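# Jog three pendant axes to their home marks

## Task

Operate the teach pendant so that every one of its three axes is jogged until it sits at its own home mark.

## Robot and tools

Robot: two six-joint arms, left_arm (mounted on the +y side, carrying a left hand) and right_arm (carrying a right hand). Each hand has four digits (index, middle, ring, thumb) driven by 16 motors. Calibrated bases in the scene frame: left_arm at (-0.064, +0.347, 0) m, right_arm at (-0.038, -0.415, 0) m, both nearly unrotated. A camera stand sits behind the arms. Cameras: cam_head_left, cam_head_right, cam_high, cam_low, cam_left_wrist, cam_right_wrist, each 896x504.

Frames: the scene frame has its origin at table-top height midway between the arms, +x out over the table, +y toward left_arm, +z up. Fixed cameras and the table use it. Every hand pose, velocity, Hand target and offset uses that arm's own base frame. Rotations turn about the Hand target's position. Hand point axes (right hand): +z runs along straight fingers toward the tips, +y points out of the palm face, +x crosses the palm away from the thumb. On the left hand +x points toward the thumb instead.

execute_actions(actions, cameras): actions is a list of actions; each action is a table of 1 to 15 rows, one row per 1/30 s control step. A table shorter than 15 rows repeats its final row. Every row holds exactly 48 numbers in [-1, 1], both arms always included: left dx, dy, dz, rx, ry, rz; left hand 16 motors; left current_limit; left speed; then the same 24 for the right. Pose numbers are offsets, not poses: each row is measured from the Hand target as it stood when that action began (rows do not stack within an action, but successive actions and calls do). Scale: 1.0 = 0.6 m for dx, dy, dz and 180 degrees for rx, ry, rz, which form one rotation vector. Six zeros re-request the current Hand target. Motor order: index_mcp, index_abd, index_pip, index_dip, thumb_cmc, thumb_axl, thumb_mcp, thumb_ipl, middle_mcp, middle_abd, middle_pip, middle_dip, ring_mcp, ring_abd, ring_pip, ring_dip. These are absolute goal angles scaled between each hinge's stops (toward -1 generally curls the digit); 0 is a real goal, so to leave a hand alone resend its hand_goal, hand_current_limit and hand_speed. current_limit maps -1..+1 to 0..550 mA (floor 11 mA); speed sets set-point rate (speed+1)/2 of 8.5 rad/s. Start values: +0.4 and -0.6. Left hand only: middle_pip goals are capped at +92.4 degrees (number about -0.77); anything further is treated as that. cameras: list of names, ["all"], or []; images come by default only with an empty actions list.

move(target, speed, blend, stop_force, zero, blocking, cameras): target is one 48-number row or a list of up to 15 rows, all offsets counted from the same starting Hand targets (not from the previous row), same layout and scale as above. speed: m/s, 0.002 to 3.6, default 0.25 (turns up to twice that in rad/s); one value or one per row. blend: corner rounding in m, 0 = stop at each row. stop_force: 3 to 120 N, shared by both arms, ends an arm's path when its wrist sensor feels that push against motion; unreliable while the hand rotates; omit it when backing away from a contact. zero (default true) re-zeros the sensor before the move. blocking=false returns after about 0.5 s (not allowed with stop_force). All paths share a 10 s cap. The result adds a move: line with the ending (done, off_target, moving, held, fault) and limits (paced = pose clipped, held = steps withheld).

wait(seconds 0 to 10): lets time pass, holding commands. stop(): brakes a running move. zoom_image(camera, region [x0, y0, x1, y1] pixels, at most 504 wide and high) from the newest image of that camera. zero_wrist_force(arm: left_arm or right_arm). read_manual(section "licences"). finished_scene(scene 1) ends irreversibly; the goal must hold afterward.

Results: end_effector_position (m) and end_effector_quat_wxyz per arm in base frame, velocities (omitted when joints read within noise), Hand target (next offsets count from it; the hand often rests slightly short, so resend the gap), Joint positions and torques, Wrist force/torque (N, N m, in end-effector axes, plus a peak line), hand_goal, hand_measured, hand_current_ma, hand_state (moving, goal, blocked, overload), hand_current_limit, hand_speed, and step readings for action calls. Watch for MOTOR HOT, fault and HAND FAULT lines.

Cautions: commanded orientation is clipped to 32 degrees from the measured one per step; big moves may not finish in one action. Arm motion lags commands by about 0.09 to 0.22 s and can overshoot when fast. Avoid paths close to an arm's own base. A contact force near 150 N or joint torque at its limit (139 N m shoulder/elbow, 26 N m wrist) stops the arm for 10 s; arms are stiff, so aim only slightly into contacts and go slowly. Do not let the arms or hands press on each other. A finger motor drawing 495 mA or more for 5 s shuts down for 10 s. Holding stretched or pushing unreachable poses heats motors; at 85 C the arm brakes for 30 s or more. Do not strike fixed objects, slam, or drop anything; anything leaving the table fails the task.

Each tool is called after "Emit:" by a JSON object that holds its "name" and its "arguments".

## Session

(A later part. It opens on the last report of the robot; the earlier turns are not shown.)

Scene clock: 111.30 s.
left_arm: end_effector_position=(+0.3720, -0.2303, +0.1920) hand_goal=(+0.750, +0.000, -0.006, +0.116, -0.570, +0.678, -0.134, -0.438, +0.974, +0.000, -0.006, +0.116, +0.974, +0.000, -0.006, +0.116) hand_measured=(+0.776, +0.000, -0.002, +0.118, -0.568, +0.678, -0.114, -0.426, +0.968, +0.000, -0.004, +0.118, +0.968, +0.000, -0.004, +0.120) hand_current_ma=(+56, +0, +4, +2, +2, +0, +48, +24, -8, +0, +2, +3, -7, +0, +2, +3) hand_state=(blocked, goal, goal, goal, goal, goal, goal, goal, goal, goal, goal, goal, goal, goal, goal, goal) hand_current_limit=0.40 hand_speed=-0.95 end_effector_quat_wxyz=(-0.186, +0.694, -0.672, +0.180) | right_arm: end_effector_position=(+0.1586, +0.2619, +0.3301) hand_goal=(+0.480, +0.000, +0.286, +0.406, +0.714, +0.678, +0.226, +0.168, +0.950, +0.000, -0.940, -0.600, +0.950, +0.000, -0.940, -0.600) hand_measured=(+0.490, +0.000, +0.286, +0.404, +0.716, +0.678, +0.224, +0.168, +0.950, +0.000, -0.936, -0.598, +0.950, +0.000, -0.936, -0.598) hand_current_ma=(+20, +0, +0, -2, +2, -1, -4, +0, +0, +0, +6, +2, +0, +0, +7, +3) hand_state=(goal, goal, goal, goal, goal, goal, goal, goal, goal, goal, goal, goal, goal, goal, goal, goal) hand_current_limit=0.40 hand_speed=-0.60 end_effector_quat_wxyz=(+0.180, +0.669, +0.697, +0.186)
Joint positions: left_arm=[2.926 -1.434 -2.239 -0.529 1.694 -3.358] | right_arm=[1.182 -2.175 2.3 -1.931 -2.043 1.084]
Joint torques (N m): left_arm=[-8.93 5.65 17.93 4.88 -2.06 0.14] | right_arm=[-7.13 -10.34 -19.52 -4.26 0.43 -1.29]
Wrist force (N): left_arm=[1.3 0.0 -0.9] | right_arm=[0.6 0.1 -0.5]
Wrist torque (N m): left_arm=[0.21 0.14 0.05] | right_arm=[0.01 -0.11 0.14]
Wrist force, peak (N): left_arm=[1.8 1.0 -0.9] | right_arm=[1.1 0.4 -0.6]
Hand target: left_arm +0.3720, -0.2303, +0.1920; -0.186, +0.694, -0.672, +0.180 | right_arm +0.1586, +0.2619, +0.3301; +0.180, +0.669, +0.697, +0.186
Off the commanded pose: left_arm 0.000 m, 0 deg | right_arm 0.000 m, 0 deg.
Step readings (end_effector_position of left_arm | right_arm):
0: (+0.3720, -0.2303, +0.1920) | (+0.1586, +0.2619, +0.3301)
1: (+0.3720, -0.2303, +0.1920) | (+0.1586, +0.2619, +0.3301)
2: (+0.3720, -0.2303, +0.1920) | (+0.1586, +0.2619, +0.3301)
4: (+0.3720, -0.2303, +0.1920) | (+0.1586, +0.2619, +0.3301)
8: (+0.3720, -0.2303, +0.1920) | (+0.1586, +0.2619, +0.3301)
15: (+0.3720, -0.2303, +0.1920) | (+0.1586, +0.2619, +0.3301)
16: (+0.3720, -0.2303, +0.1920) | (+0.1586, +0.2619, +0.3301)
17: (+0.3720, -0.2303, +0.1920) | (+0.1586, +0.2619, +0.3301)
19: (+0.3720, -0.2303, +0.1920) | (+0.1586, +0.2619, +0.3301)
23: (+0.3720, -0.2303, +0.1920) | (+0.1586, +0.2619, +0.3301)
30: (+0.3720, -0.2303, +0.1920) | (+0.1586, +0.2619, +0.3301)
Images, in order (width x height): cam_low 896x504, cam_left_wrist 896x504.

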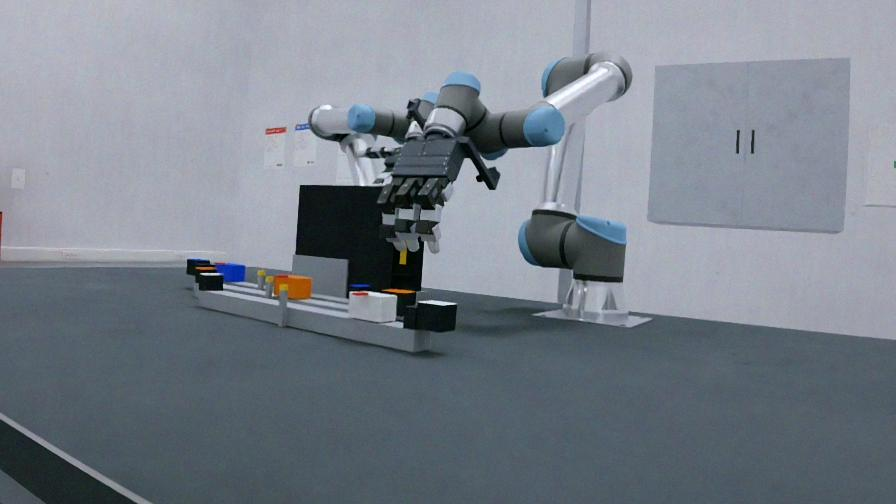

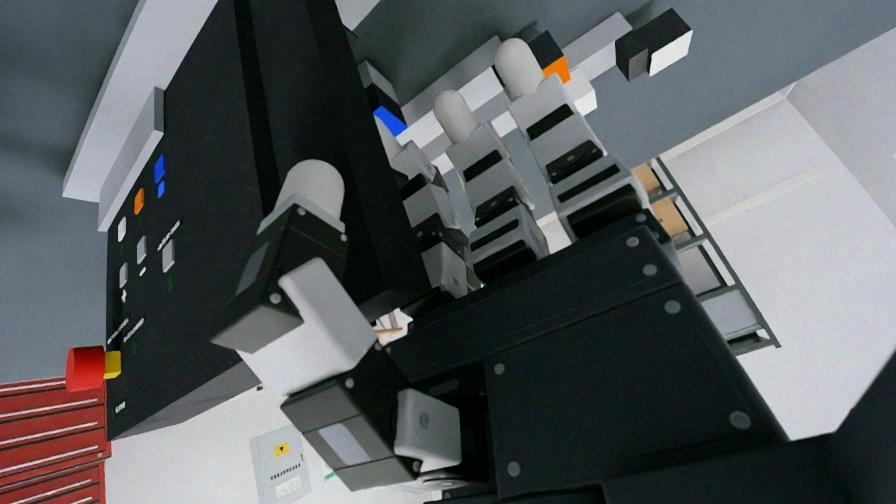

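Emit:
{"name": "move", "arguments": {"target": [0,0,0,0,0,0,0.785,0,-0.007,0.116,-0.571,0.677,-0.135,-0.438,0.973,0,-0.007,0.116,0.973,0,-0.007,0.116,0.4,-0.95,0,0,0.0,0,0,0,0.95,0,-0.94,-0.6,0.714,0.678,0.226,0.168,0.479,0,0.285,0.406,0.95,0,-0.94,-0.6,0.4,-0.6], "cameras": ["cam_right_wrist"]}}

Emit:
{"name": "move", "arguments": {"target": [0,0,0,0,0,0,0.785,0,-0.007,0.116,-0.571,0.677,-0.135,-0.438,0.973,0,-0.007,0.116,0.973,0,-0.007,0.116,0.4,-0.95,0.1462,0.1405,-0.1792,0,0,0,0.95,0,-0.94,-0.6,0.714,0.678,0.226,0.168,0.479,0,0.285,0.406,0.95,0,-0.94,-0.6,0.4,-0.6], "speed": 0.12, "cameras": ["all"]}}

Emit:
{"name": "zoom_image", "arguments": {"camera": "cam_left_wrist", "region": [0, 50, 300, 430]}}

Emit:
{"name": "zoom_image", "arguments": {"camera": "cam_head_left", "region": [410, 200, 600, 340]}}

Emit:
{"name": "zoom_image", "arguments": {"camera": "cam_head_right", "region": [410, 200, 600, 340]}}

Scene clock: 115.33 s.
left_arm: end_effector_position=(+0.3720, -0.2303, +0.1920) hand_goal=(+0.786, +0.000, -0.006, +0.116, -0.570, +0.678, -0.134, -0.438, +0.974, +0.000, -0.006, +0.116, +0.974, +0.000, -0.006, +0.116) hand_measured=(+0.780, +0.000, -0.002, +0.118, -0.568, +0.678, -0.114, -0.426, +0.968, +0.000, -0.004, +0.118, +0.968, +0.000, -0.004, +0.120) hand_current_ma=(-8, +0, +4, +2, +2, +0, +48, +24, -8, +0, +2, +3, -7, +0, +2, +3) hand_state=(goal, goal, goal, goal, goal, goal, goal, goal, goal, goal, goal, goal, goal, goal, goal, goal) hand_current_limit=0.40 hand_speed=-0.95 end_effector_quat_wxyz=(-0.186, +0.694, -0.672, +0.180) | right_arm: end_effector_position=(+0.1586, +0.2619, +0.3301) hand_goal=(+0.950, +0.000, -0.940, -0.600, +0.714, +0.678, +0.226, +0.168, +0.480, +0.000, +0.286, +0.406, +0.950, +0.000, -0.940, -0.600) hand_measured=(+0.952, +0.000, -0.934, -0.598, +0.716, +0.678, +0.224, +0.168, +0.494, +0.000, +0.286, +0.404, +0.950, +0.000, -0.936, -0.598) hand_current_ma=(+1, +0, +10, +2, +2, -1, -4, +0, +29, +0, +0, -2, +0, +0, +7, +3) hand_state=(goal, goal, goal, goal, goal, goal, goal, goal, goal, goal, goal, goal, goal, goal, goal, goal) hand_current_limit=0.40 hand_speed=-0.60 end_effector_quat_wxyz=(+0.180, +0.669, +0.697, +0.186)
Joint positions: left_arm=[2.926 -1.434 -2.239 -0.529 1.694 -3.358] | right_arm=[1.182 -2.175 2.3 -1.931 -2.043 1.084]
Joint torques (N m): left_arm=[-8.72 6.88 18.85 4.76 -1.86 0.59] | right_arm=[-6.64 -10.52 -19.59 -4.31 0.39 -1.33]
Wrist force (N): left_arm=[1.8 1.2 -1.0] | right_arm=[0.9 0.3 -0.6]
Wrist torque (N m): left_arm=[0.15 0.08 0.11] | right_arm=[0.04 -0.15 0.16]
Wrist force, peak (N): left_arm=[1.8 1.2 -1.0] | right_arm=[0.9 0.4 -0.8]
Hand target: left_arm +0.3720, -0.2303, +0.1920; -0.186, +0.694, -0.672, +0.180 | right_arm +0.1586, +0.2619, +0.3301; +0.180, +0.669, +0.697, +0.186
Off the commanded pose: left_arm 0.000 m, 0 deg | right_arm 0.000 m, 0 deg.
move: done
Images, in order (width x height): cam_right_wrist 896x504.

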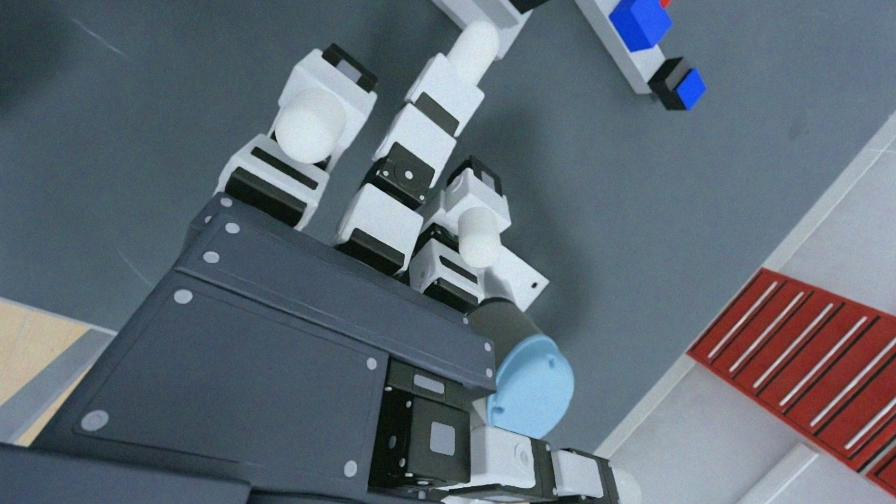

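Scene clock: 117.23 s.
left_arm: end_effector_position=(+0.3720, -0.2303, +0.1920) hand_goal=(+0.786, +0.000, -0.006, +0.116, -0.570, +0.678, -0.134, -0.438, +0.974, +0.000, -0.006, +0.116, +0.974, +0.000, -0.006, +0.116) hand_measured=(+0.780, +0.000, -0.002, +0.118, -0.568, +0.678, -0.114, -0.426, +0.968, +0.000, -0.004, +0.118, +0.968, +0.000, -0.004, +0.120) hand_current_ma=(-8, +0, +4, +2, +2, +0, +48, +24, -8, +0, +2, +3, -7, +0, +2, +3) hand_state=(goal, goal, goal, goal, goal, goal, goal, goal, goal, goal, goal, goal, goal, goal, goal, goal) hand_current_limit=0.40 hand_speed=-0.95 end_effector_quat_wxyz=(-0.186, +0.694, -0.672, +0.180) | right_arm: end_effector_position=(+0.2463, +0.3462, +0.2226) hand_goal=(+0.950, +0.000, -0.940, -0.600, +0.714, +0.678, +0.226, +0.168, +0.480, +0.000, +0.286, +0.406, +0.950, +0.000, -0.940, -0.600) hand_measured=(+0.952, +0.000, -0.934, -0.598, +0.716, +0.678, +0.224, +0.168, +0.494, +0.000, +0.286, +0.404, +0.950, +0.000, -0.936, -0.598) hand_current_ma=(+1, +0, +10, +2, +2, -1, -4, +0, +29, +0, +0, -2, +0, +0, +7, +3) hand_state=(goal, goal, goal, goal, goal, goal, goal, goal, goal, goal, goal, goal, goal, goal, goal, goal) hand_current_limit=0.40 hand_speed=-0.60 end_effector_quat_wxyz=(+0.180, +0.669, +0.697, +0.186)
Joint positions: left_arm=[2.926 -1.434 -2.239 -0.529 1.694 -3.358] | right_arm=[1.041 -1.738 2.371 -2.506 -2.005 0.932]
Joint torques (N m): left_arm=[-8.35 6.3 19.14 4.59 -2.04 0.79] | right_arm=[-6.65 -0.08 -26.83 -4.38 0.57 -1.34]
Wrist force (N): left_arm=[1.4 1.3 -0.9] | right_arm=[0.5 0.3 -0.8]
Wrist torque (N m): left_arm=[0.17 0.13 0.08] | right_arm=[0.07 -0.10 0.09]
Wrist force, peak (N): left_arm=[1.7 1.4 -1.2] | right_arm=[0.4 0.1 -1.3]
Hand target: left_arm +0.3720, -0.2303, +0.1920; -0.186, +0.694, -0.672, +0.180 | right_arm +0.2463, +0.3462, +0.2225; +0.180, +0.669, +0.697, +0.186
Off the commanded pose: left_arm 0.000 m, 0 deg | right_arm 0.000 m, 0 deg.
move: done

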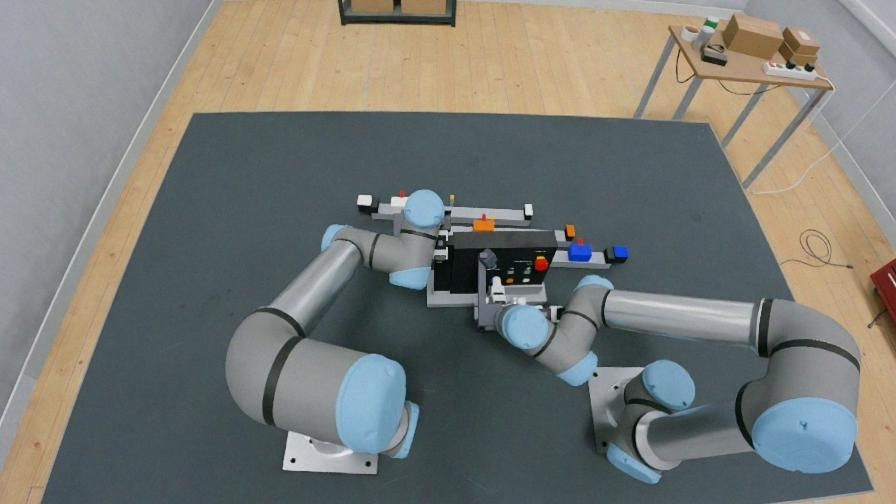

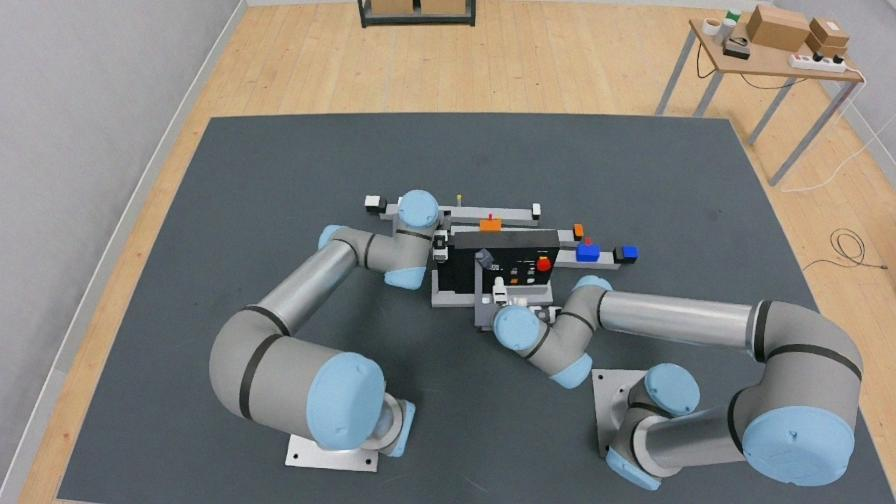

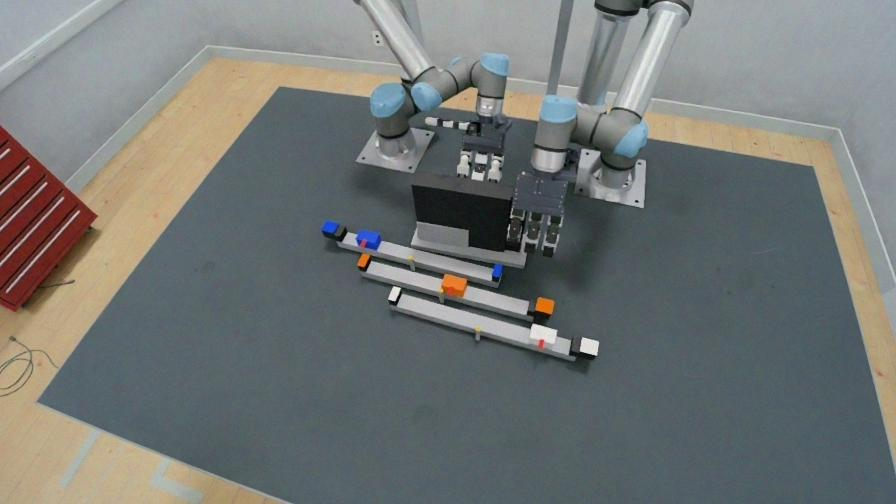

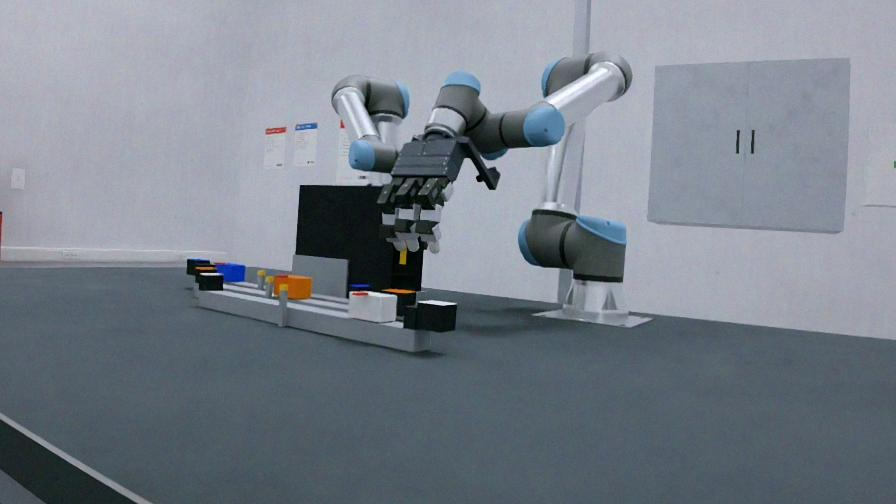

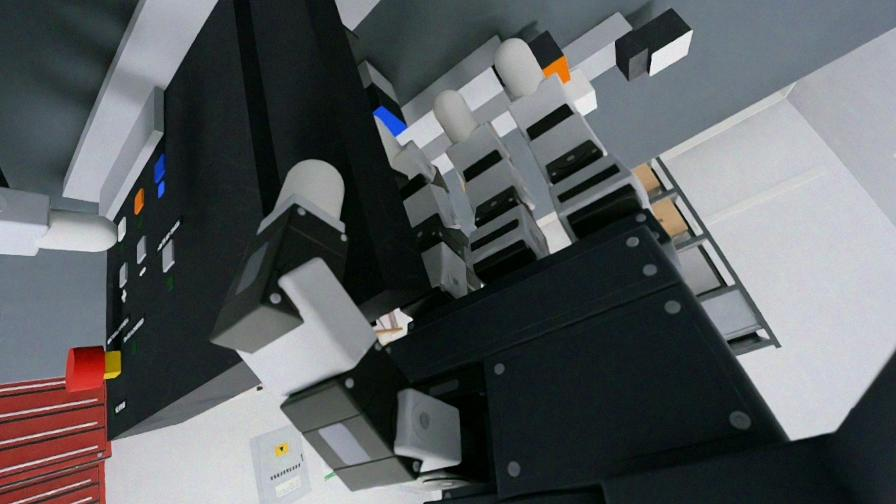

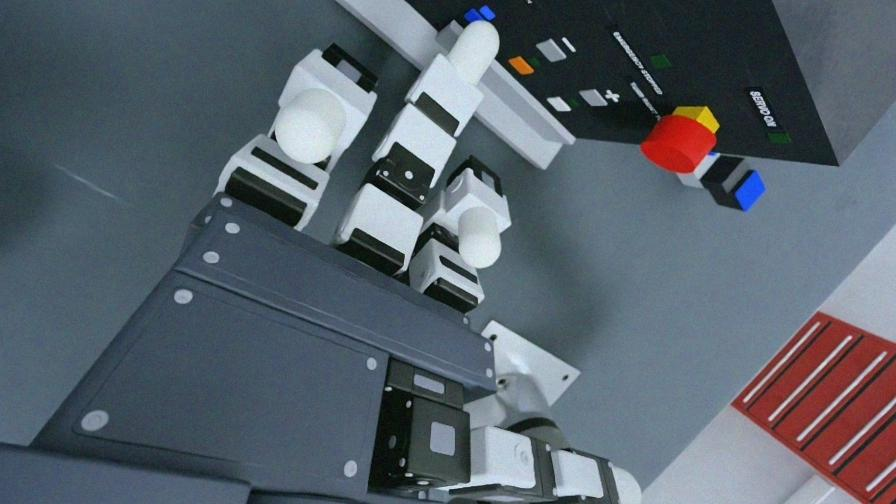

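Scaled by 1.326 from the camera's 896x504 image, which has a finer 1280x720 frame.

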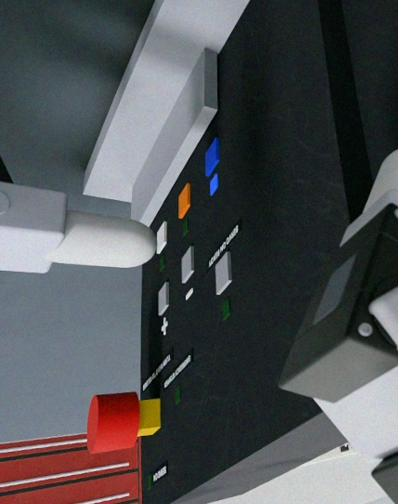

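Scaled by 2.653 from the camera's 896x504 image, which has a finer 1280x720 frame.

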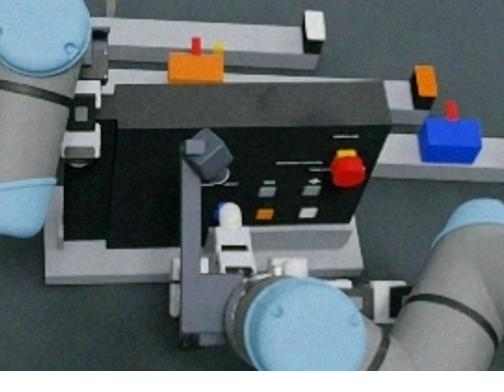

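Scaled by 2.653 from the camera's 896x504 image, which has a finer 1280x720 frame.

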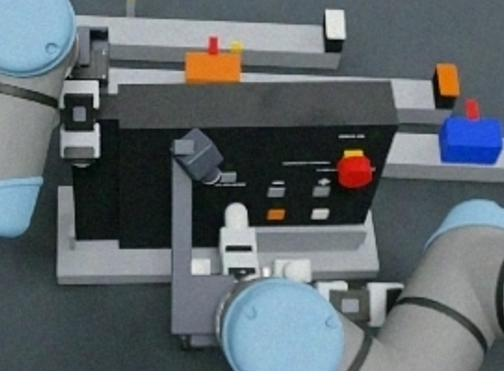

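Emit:
{"name": "move", "arguments": {"target": [0,0,0,0,0,0,0.785,0,-0.007,0.116,-0.571,0.677,-0.135,-0.438,0.973,0,-0.007,0.116,0.973,0,-0.007,0.116,0.4,-0.95,0.026,0.0083,0.01,0,0,0,0.95,0,-0.94,-0.6,0.714,0.678,0.226,0.168,0.479,0,0.285,0.406,0.95,0,-0.94,-0.6,0.4,-0.6], "speed": 0.05, "stop_force": 4, "cameras": ["all"]}}

Emit:
{"name": "zoom_image", "arguments": {"camera": "cam_left_wrist", "region": [60, 130, 260, 330]}}

Emit:
{"name": "zoom_image", "arguments": {"camera": "cam_head_left", "region": [460, 220, 570, 320]}}

Emit:
{"name": "zoom_image", "arguments": {"camera": "cam_head_right", "region": [460, 220, 570, 320]}}

Emit:
{"name": "zoom_image", "arguments": {"camera": "cam_right_wrist", "region": [380, 0, 860, 220]}}

Scene clock: 122.77 s.
left_arm: end_effector_position=(+0.3720, -0.2303, +0.1920) hand_goal=(+0.786, +0.000, -0.006, +0.116, -0.570, +0.678, -0.134, -0.438, +0.974, +0.000, -0.006, +0.116, +0.974, +0.000, -0.006, +0.116) hand_measured=(+0.780, +0.000, -0.002, +0.118, -0.568, +0.678, -0.114, -0.426, +0.968, +0.000, -0.004, +0.118, +0.968, +0.000, -0.004, +0.120) hand_current_ma=(-8, +0, +4, +2, +2, +0, +48, +24, -8, +0, +2, +3, -7, +0, +2, +3) hand_state=(goal, goal, goal, goal, goal, goal, goal, goal, goal, goal, goal, goal, goal, goal, goal, goal) hand_current_limit=0.40 hand_speed=-0.95 end_effector_quat_wxyz=(-0.186, +0.694, -0.672, +0.180) | right_arm: end_effector_position=(+0.2619, +0.3512, +0.2285) hand_goal=(+0.950, +0.000, -0.940, -0.600, +0.714, +0.678, +0.226, +0.168, +0.480, +0.000, +0.286, +0.406, +0.950, +0.000, -0.940, -0.600) hand_measured=(+0.952, +0.000, -0.934, -0.598, +0.716, +0.678, +0.224, +0.168, +0.494, +0.000, +0.286, +0.404, +0.950, +0.000, -0.936, -0.598) hand_current_ma=(+1, +0, +10, +2, +2, -1, -4, +0, +29, +0, +0, -2, +0, +0, +7, +3) hand_state=(goal, goal, goal, goal, goal, goal, goal, goal, goal, goal, goal, goal, goal, goal, goal, goal) hand_current_limit=0.40 hand_speed=-0.60 end_effector_quat_wxyz=(+0.180, +0.669, +0.697, +0.186)
Joint positions: left_arm=[2.926 -1.434 -2.239 -0.529 1.694 -3.358] | right_arm=[1.01 -1.724 2.346 -2.508 -1.996 0.9]
Joint torques (N m): left_arm=[-7.89 6.31 19.76 4.5 -1.83 1.4] | right_arm=[-6.96 -1.09 -27.25 -4.44 0.64 -1.37]
Wrist force (N): left_arm=[1.4 1.2 -1.1] | right_arm=[0.7 0.4 -0.6]
Wrist torque (N m): left_arm=[0.17 0.12 0.08] | right_arm=[0.05 -0.11 0.11]
Wrist force, peak (N): left_arm=[1.5 1.5 -1.2] | right_arm=[0.8 0.8 -0.8]
Hand target: left_arm +0.3720, -0.2303, +0.1920; -0.186, +0.694, -0.672, +0.180 | right_arm +0.2619, +0.3512, +0.2285; +0.180, +0.669, +0.697, +0.186
Off the commanded pose: left_arm 0.000 m, 0 deg | right_arm 0.000 m, 0 deg.
move: done

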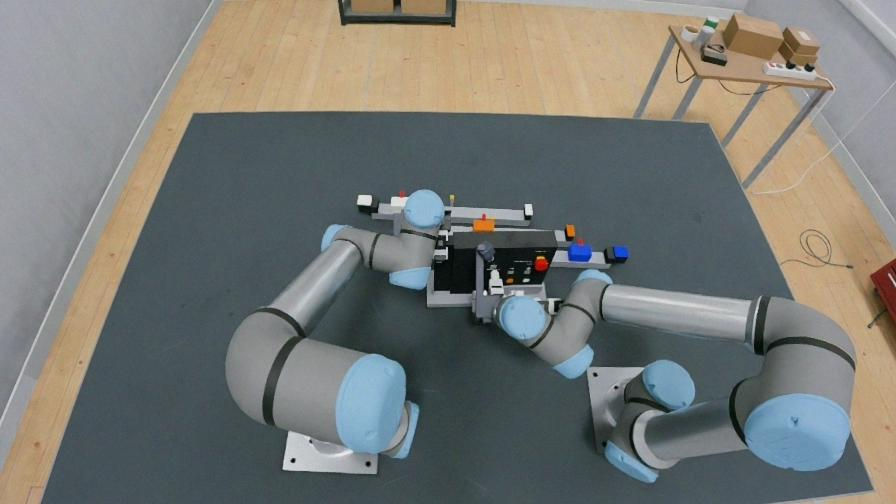

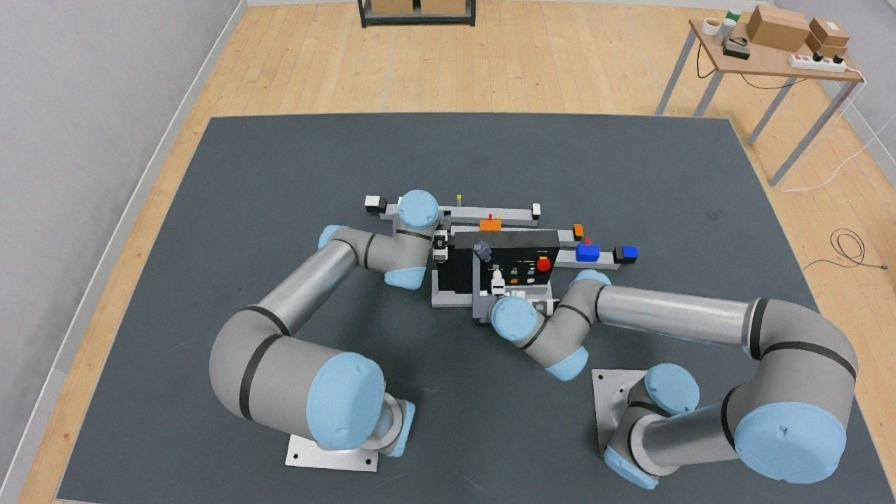

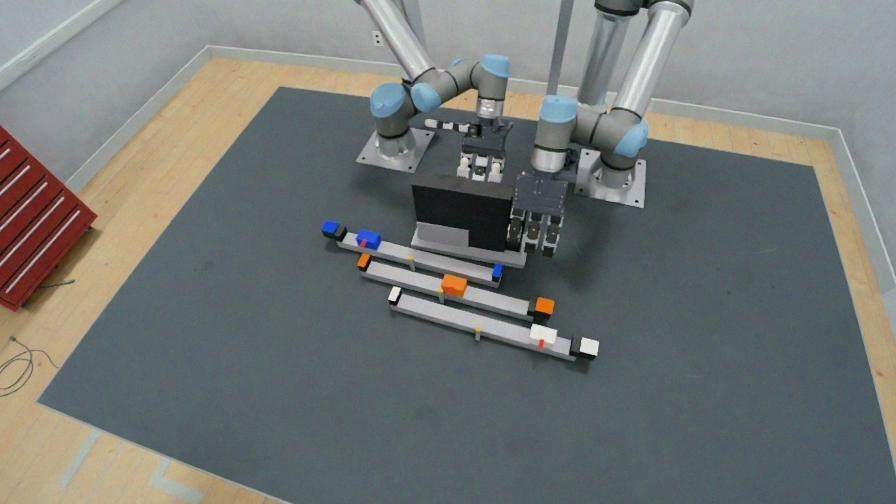

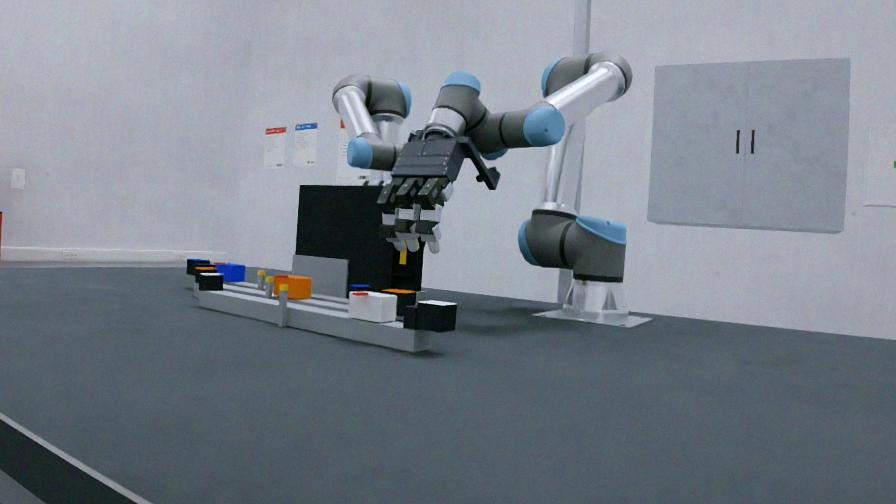

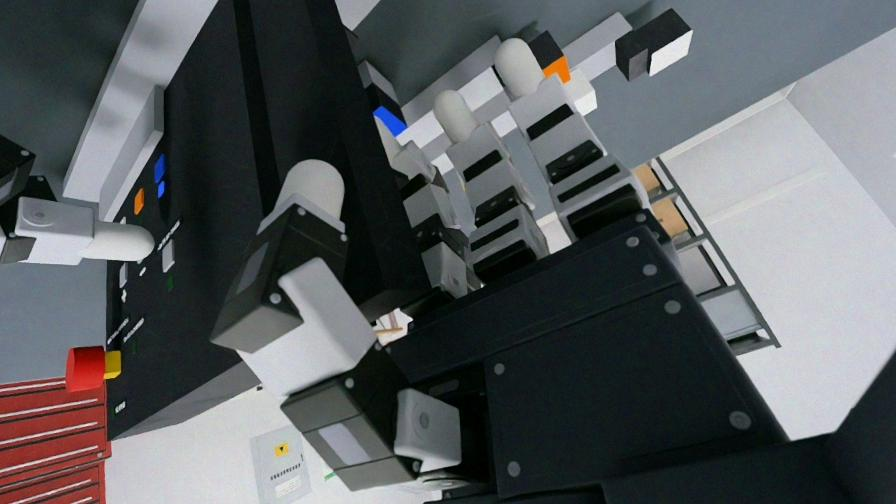

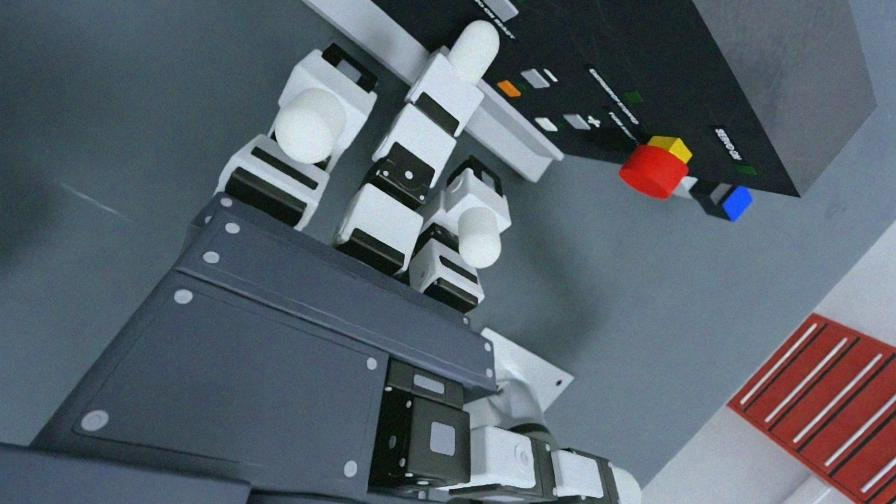

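Scaled by 2.520 from the camera's 896x504 image, which has a finer 1280x720 frame.

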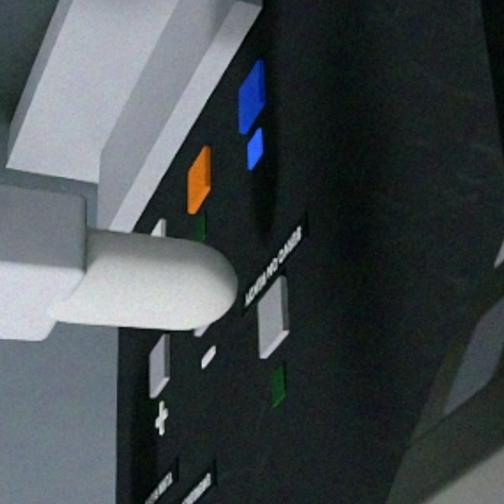

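Scaled by 4.582 from the camera's 896x504 image, which has a finer 1280x720 frame.

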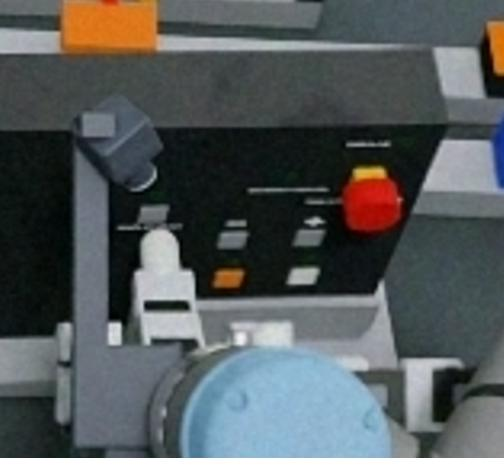

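Scaled by 4.582 from the camera's 896x504 image, which has a finer 1280x720 frame.

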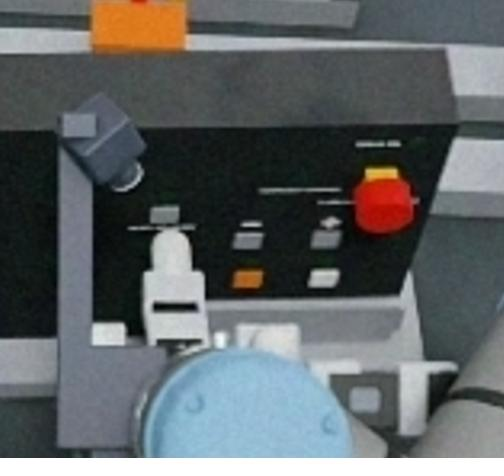

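Scaled by 1.050 from the camera's 896x504 image, which has a finer 1280x720 frame.

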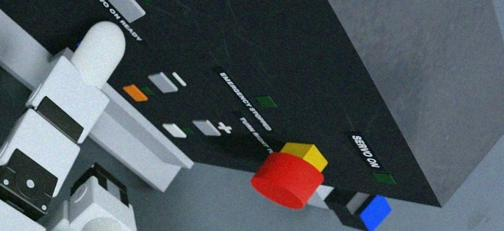

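Emit:
{"name": "move", "arguments": {"target": [0,0,0,0,0,0,0.785,0,-0.007,0.116,-0.571,0.677,-0.135,-0.438,0.973,0,-0.007,0.116,0.973,0,-0.007,0.116,0.4,-0.95,0.006,0.0035,0.0125,0,0,0,0.95,0,-0.94,-0.6,0.714,0.678,0.226,0.168,0.479,0,0.285,0.406,0.95,0,-0.94,-0.6,0.4,-0.6], "speed": 0.03, "stop_force": 4, "cameras": ["cam_left_wrist","cam_right_wrist","cam_head_left"]}}

Emit:
{"name": "zoom_image", "arguments": {"camera": "cam_left_wrist", "region": [60, 130, 260, 330]}}

Emit:
{"name": "zoom_image", "arguments": {"camera": "cam_head_left", "region": [460, 220, 570, 320]}}

Scene clock: 125.60 s.
left_arm: end_effector_position=(+0.3720, -0.2303, +0.1920) hand_goal=(+0.786, +0.000, -0.006, +0.116, -0.570, +0.678, -0.134, -0.438, +0.974, +0.000, -0.006, +0.116, +0.974, +0.000, -0.006, +0.116) hand_measured=(+0.780, +0.000, -0.002, +0.118, -0.568, +0.678, -0.114, -0.426, +0.968, +0.000, -0.004, +0.118, +0.968, +0.000, -0.004, +0.120) hand_current_ma=(-8, +0, +4, +2, +2, +0, +48, +24, -8, +0, +2, +3, -7, +0, +2, +3) hand_state=(goal, goal, goal, goal, goal, goal, goal, goal, goal, goal, goal, goal, goal, goal, goal, goal) hand_current_limit=0.40 hand_speed=-0.95 end_effector_quat_wxyz=(-0.186, +0.694, -0.672, +0.180) | right_arm: end_effector_position=(+0.2655, +0.3533, +0.2360) hand_goal=(+0.950, +0.000, -0.940, -0.600, +0.714, +0.678, +0.226, +0.168, +0.480, +0.000, +0.286, +0.406, +0.950, +0.000, -0.940, -0.600) hand_measured=(+0.952, +0.000, -0.934, -0.598, +0.716, +0.678, +0.224, +0.168, +0.494, +0.000, +0.286, +0.404, +0.950, +0.000, -0.936, -0.598) hand_current_ma=(+1, +0, +10, +2, +2, -1, -4, +0, +29, +0, +0, -2, +0, +0, +7, +3) hand_state=(goal, goal, goal, goal, goal, goal, goal, goal, goal, goal, goal, goal, goal, goal, goal, goal) hand_current_limit=0.40 hand_speed=-0.60 end_effector_quat_wxyz=(+0.180, +0.669, +0.697, +0.186)
Joint positions: left_arm=[2.926 -1.434 -2.239 -0.529 1.694 -3.358] | right_arm=[1.004 -1.729 2.327 -2.486 -1.994 0.894]
Joint torques (N m): left_arm=[-7.66 7.02 20.59 4.24 -1.93 1.39] | right_arm=[-6.67 -27.59 -26.91 -1.29 0.65 -1.39]
Wrist force (N): left_arm=[1.6 1.2 -0.9] | right_arm=[0.8 0.7 -0.6]
Wrist torque (N m): left_arm=[0.15 0.11 0.09] | right_arm=[0.09 -0.14 0.13]
Wrist force, peak (N): left_arm=[1.8 1.3 -1.1] | right_arm=[0.9 0.7 -0.9]
Hand target: left_arm +0.3720, -0.2303, +0.1920; -0.186, +0.694, -0.672, +0.180 | right_arm +0.2655, +0.3533, +0.2360; +0.180, +0.669, +0.697, +0.186
Off the commanded pose: left_arm 0.000 m, 0 deg | right_arm 0.000 m, 0 deg.
move: done
Images, in order (width x height): cam_head_left 896x504, cam_left_wrist 896x504, cam_right_wrist 896x504.

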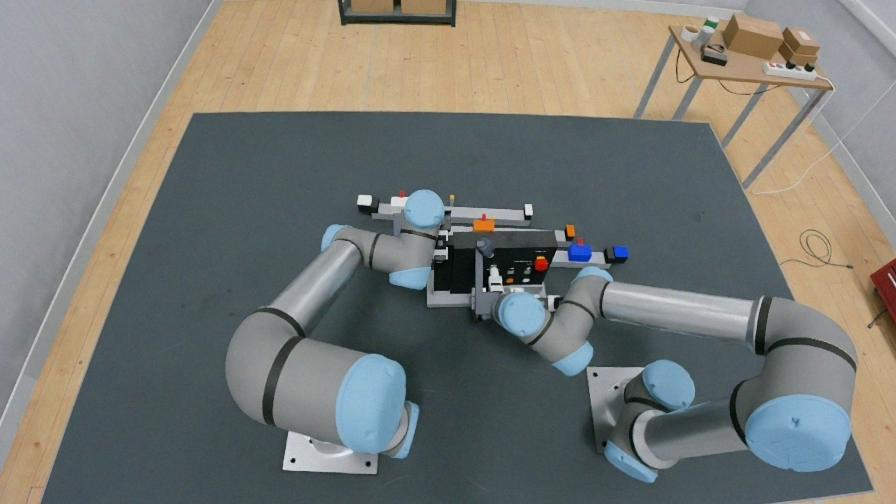

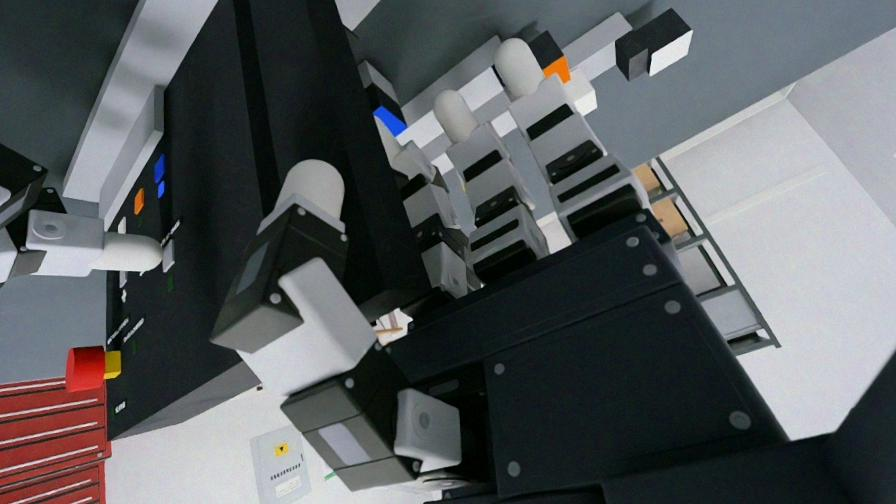

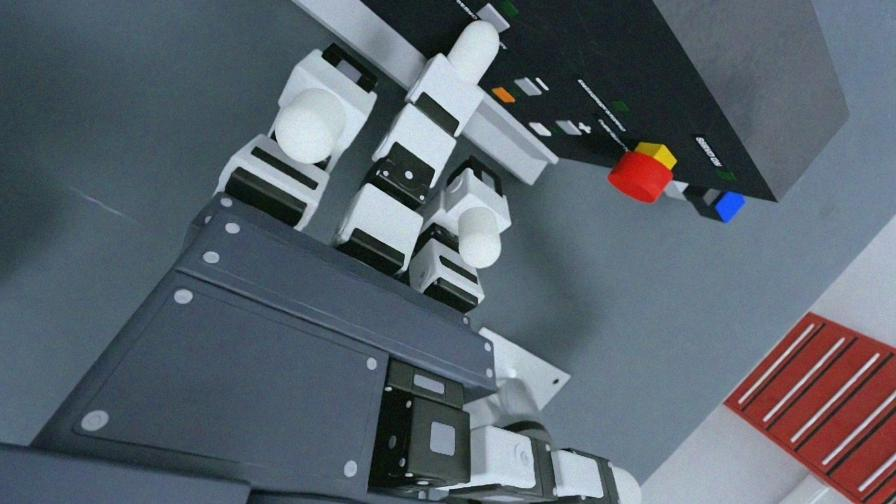

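Scaled by 2.520 from the camera's 896x504 image, which has a finer 1280x720 frame.

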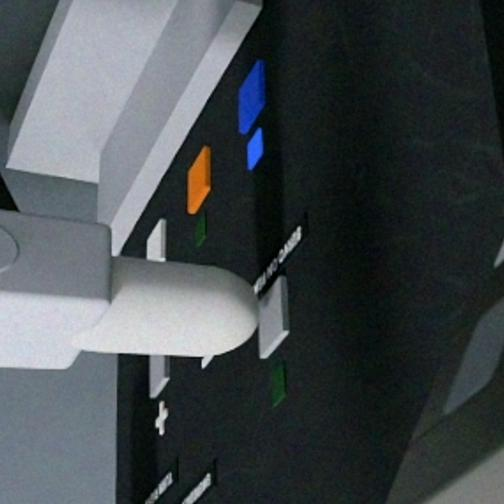

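Scaled by 4.582 from the camera's 896x504 image, which has a finer 1280x720 frame.

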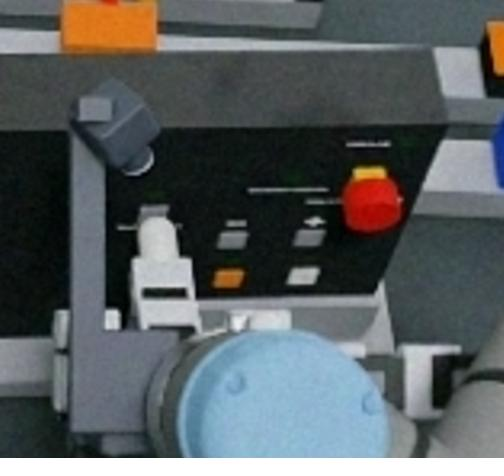

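Emit:
{"name": "move", "arguments": {"target": [0,0,0,0,0,0,0.785,0,-0.007,0.116,-0.571,0.677,-0.135,-0.438,0.973,0,-0.007,0.116,0.973,0,-0.007,0.116,0.4,-0.95,0.0217,0.001,0.003,0,0,0,0.95,0,-0.94,-0.6,0.714,0.678,0.226,0.168,0.479,0,0.285,0.406,0.95,0,-0.94,-0.6,0.4,-0.6], "speed": 0.02, "stop_force": 3, "cameras": ["cam_left_wrist","cam_right_wrist","cam_head_left"]}}

Emit:
{"name": "zoom_image", "arguments": {"camera": "cam_left_wrist", "region": [60, 130, 260, 430]}}

Emit:
{"name": "zoom_image", "arguments": {"camera": "cam_head_left", "region": [460, 220, 570, 320]}}

Scene clock: 127.50 s.
left_arm: end_effector_position=(+0.3720, -0.2303, +0.1920) hand_goal=(+0.786, +0.000, -0.006, +0.116, -0.570, +0.678, -0.134, -0.438, +0.974, +0.000, -0.006, +0.116, +0.974, +0.000, -0.006, +0.116) hand_measured=(+0.786, +0.000, -0.002, +0.118, -0.568, +0.678, -0.122, -0.430, +0.968, +0.000, -0.004, +0.118, +0.968, +0.000, -0.004, +0.120) hand_current_ma=(+0, +0, +4, +2, +1, +0, +22, +17, -8, +0, +2, +3, -7, +0, +2, +3) hand_state=(goal, goal, goal, goal, goal, goal, goal, goal, goal, goal, goal, goal, goal, goal, goal, goal) hand_current_limit=0.40 hand_speed=-0.95 end_effector_quat_wxyz=(-0.186, +0.694, -0.672, +0.180) | right_arm: end_effector_position=(+0.2691, +0.3534, +0.2366) hand_goal=(+0.950, +0.000, -0.940, -0.600, +0.714, +0.678, +0.226, +0.168, +0.480, +0.000, +0.286, +0.406, +0.950, +0.000, -0.940, -0.600) hand_measured=(+0.952, +0.000, -0.934, -0.598, +0.716, +0.678, +0.224, +0.168, +0.496, +0.000, +0.284, +0.402, +0.950, +0.000, -0.936, -0.598) hand_current_ma=(+1, +0, +10, +2, +2, -1, -4, +0, +32, +0, -1, -6, +0, +0, +7, +3) hand_state=(goal, goal, goal, goal, goal, goal, goal, goal, goal, goal, goal, goal, goal, goal, goal, goal) hand_current_limit=0.40 hand_speed=-0.60 end_effector_quat_wxyz=(+0.180, +0.669, +0.697, +0.186)
Joint positions: left_arm=[2.926 -1.434 -2.239 -0.529 1.694 -3.358] | right_arm=[0.996 -1.727 2.325 -2.49 -1.992 0.885]
Joint torques (N m): left_arm=[-6.34 6.78 21.67 4.34 -1.77 1.32] | right_arm=[5.98 -26.82 -14.36 -1.36 -2.33 1.42]
Wrist force (N): left_arm=[1.6 1.8 -1.0] | right_arm=[0.9 -0.9 -1.7]
Wrist torque (N m): left_arm=[0.18 0.11 0.09] | right_arm=[0.12 -0.10 0.01]
Wrist force, peak (N): left_arm=[1.6 1.8 -1.0] | right_arm=[0.8 -3.1 -3.8]
Hand target: left_arm +0.3720, -0.2303, +0.1920; -0.186, +0.694, -0.672, +0.180 | right_arm +0.2691, +0.3534, +0.2366; +0.180, +0.669, +0.697, +0.186 (not the last commanded pose)
Off the commanded pose: left_arm 0.000 m, 0 deg | right_arm 0.010 m, 0 deg.
move: contact (right_arm)
Images, in order (width x height): cam_head_left 896x504, cam_left_wrist 896x504, cam_right_wrist 896x504.

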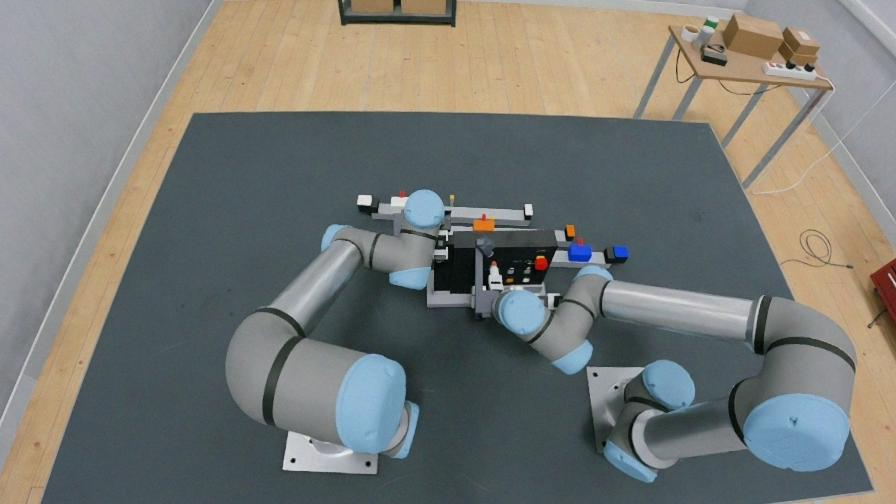

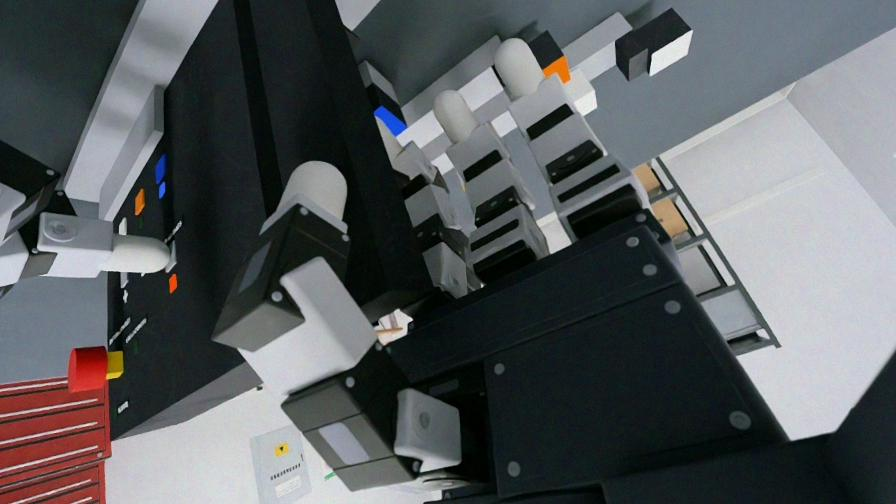

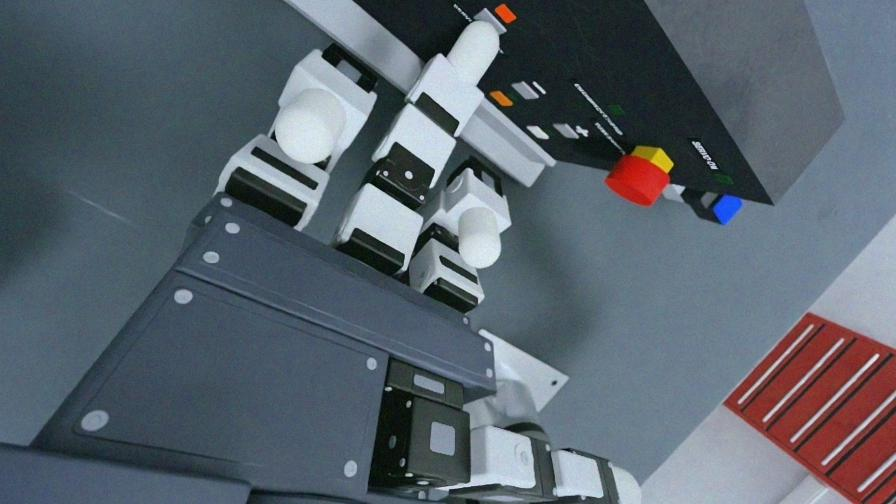

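Scaled by 1.680 from the camera's 896x504 image, which has a finer 1280x720 frame.

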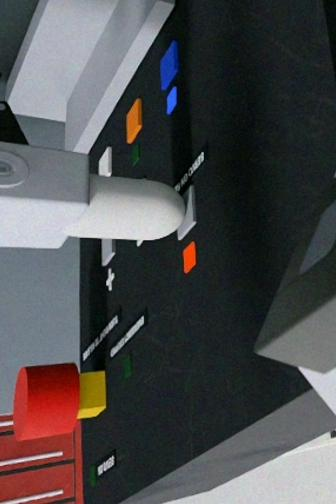

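Scaled by 4.582 from the camera's 896x504 image, which has a finer 1280x720 frame.

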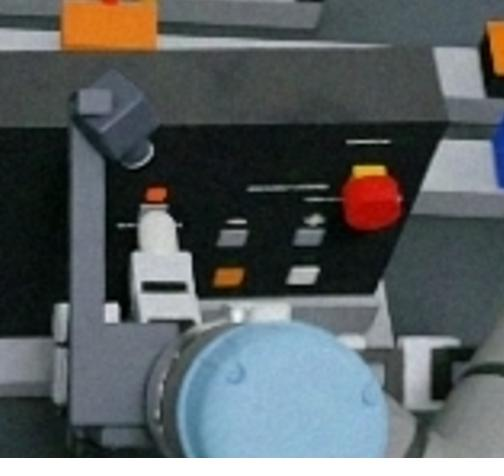

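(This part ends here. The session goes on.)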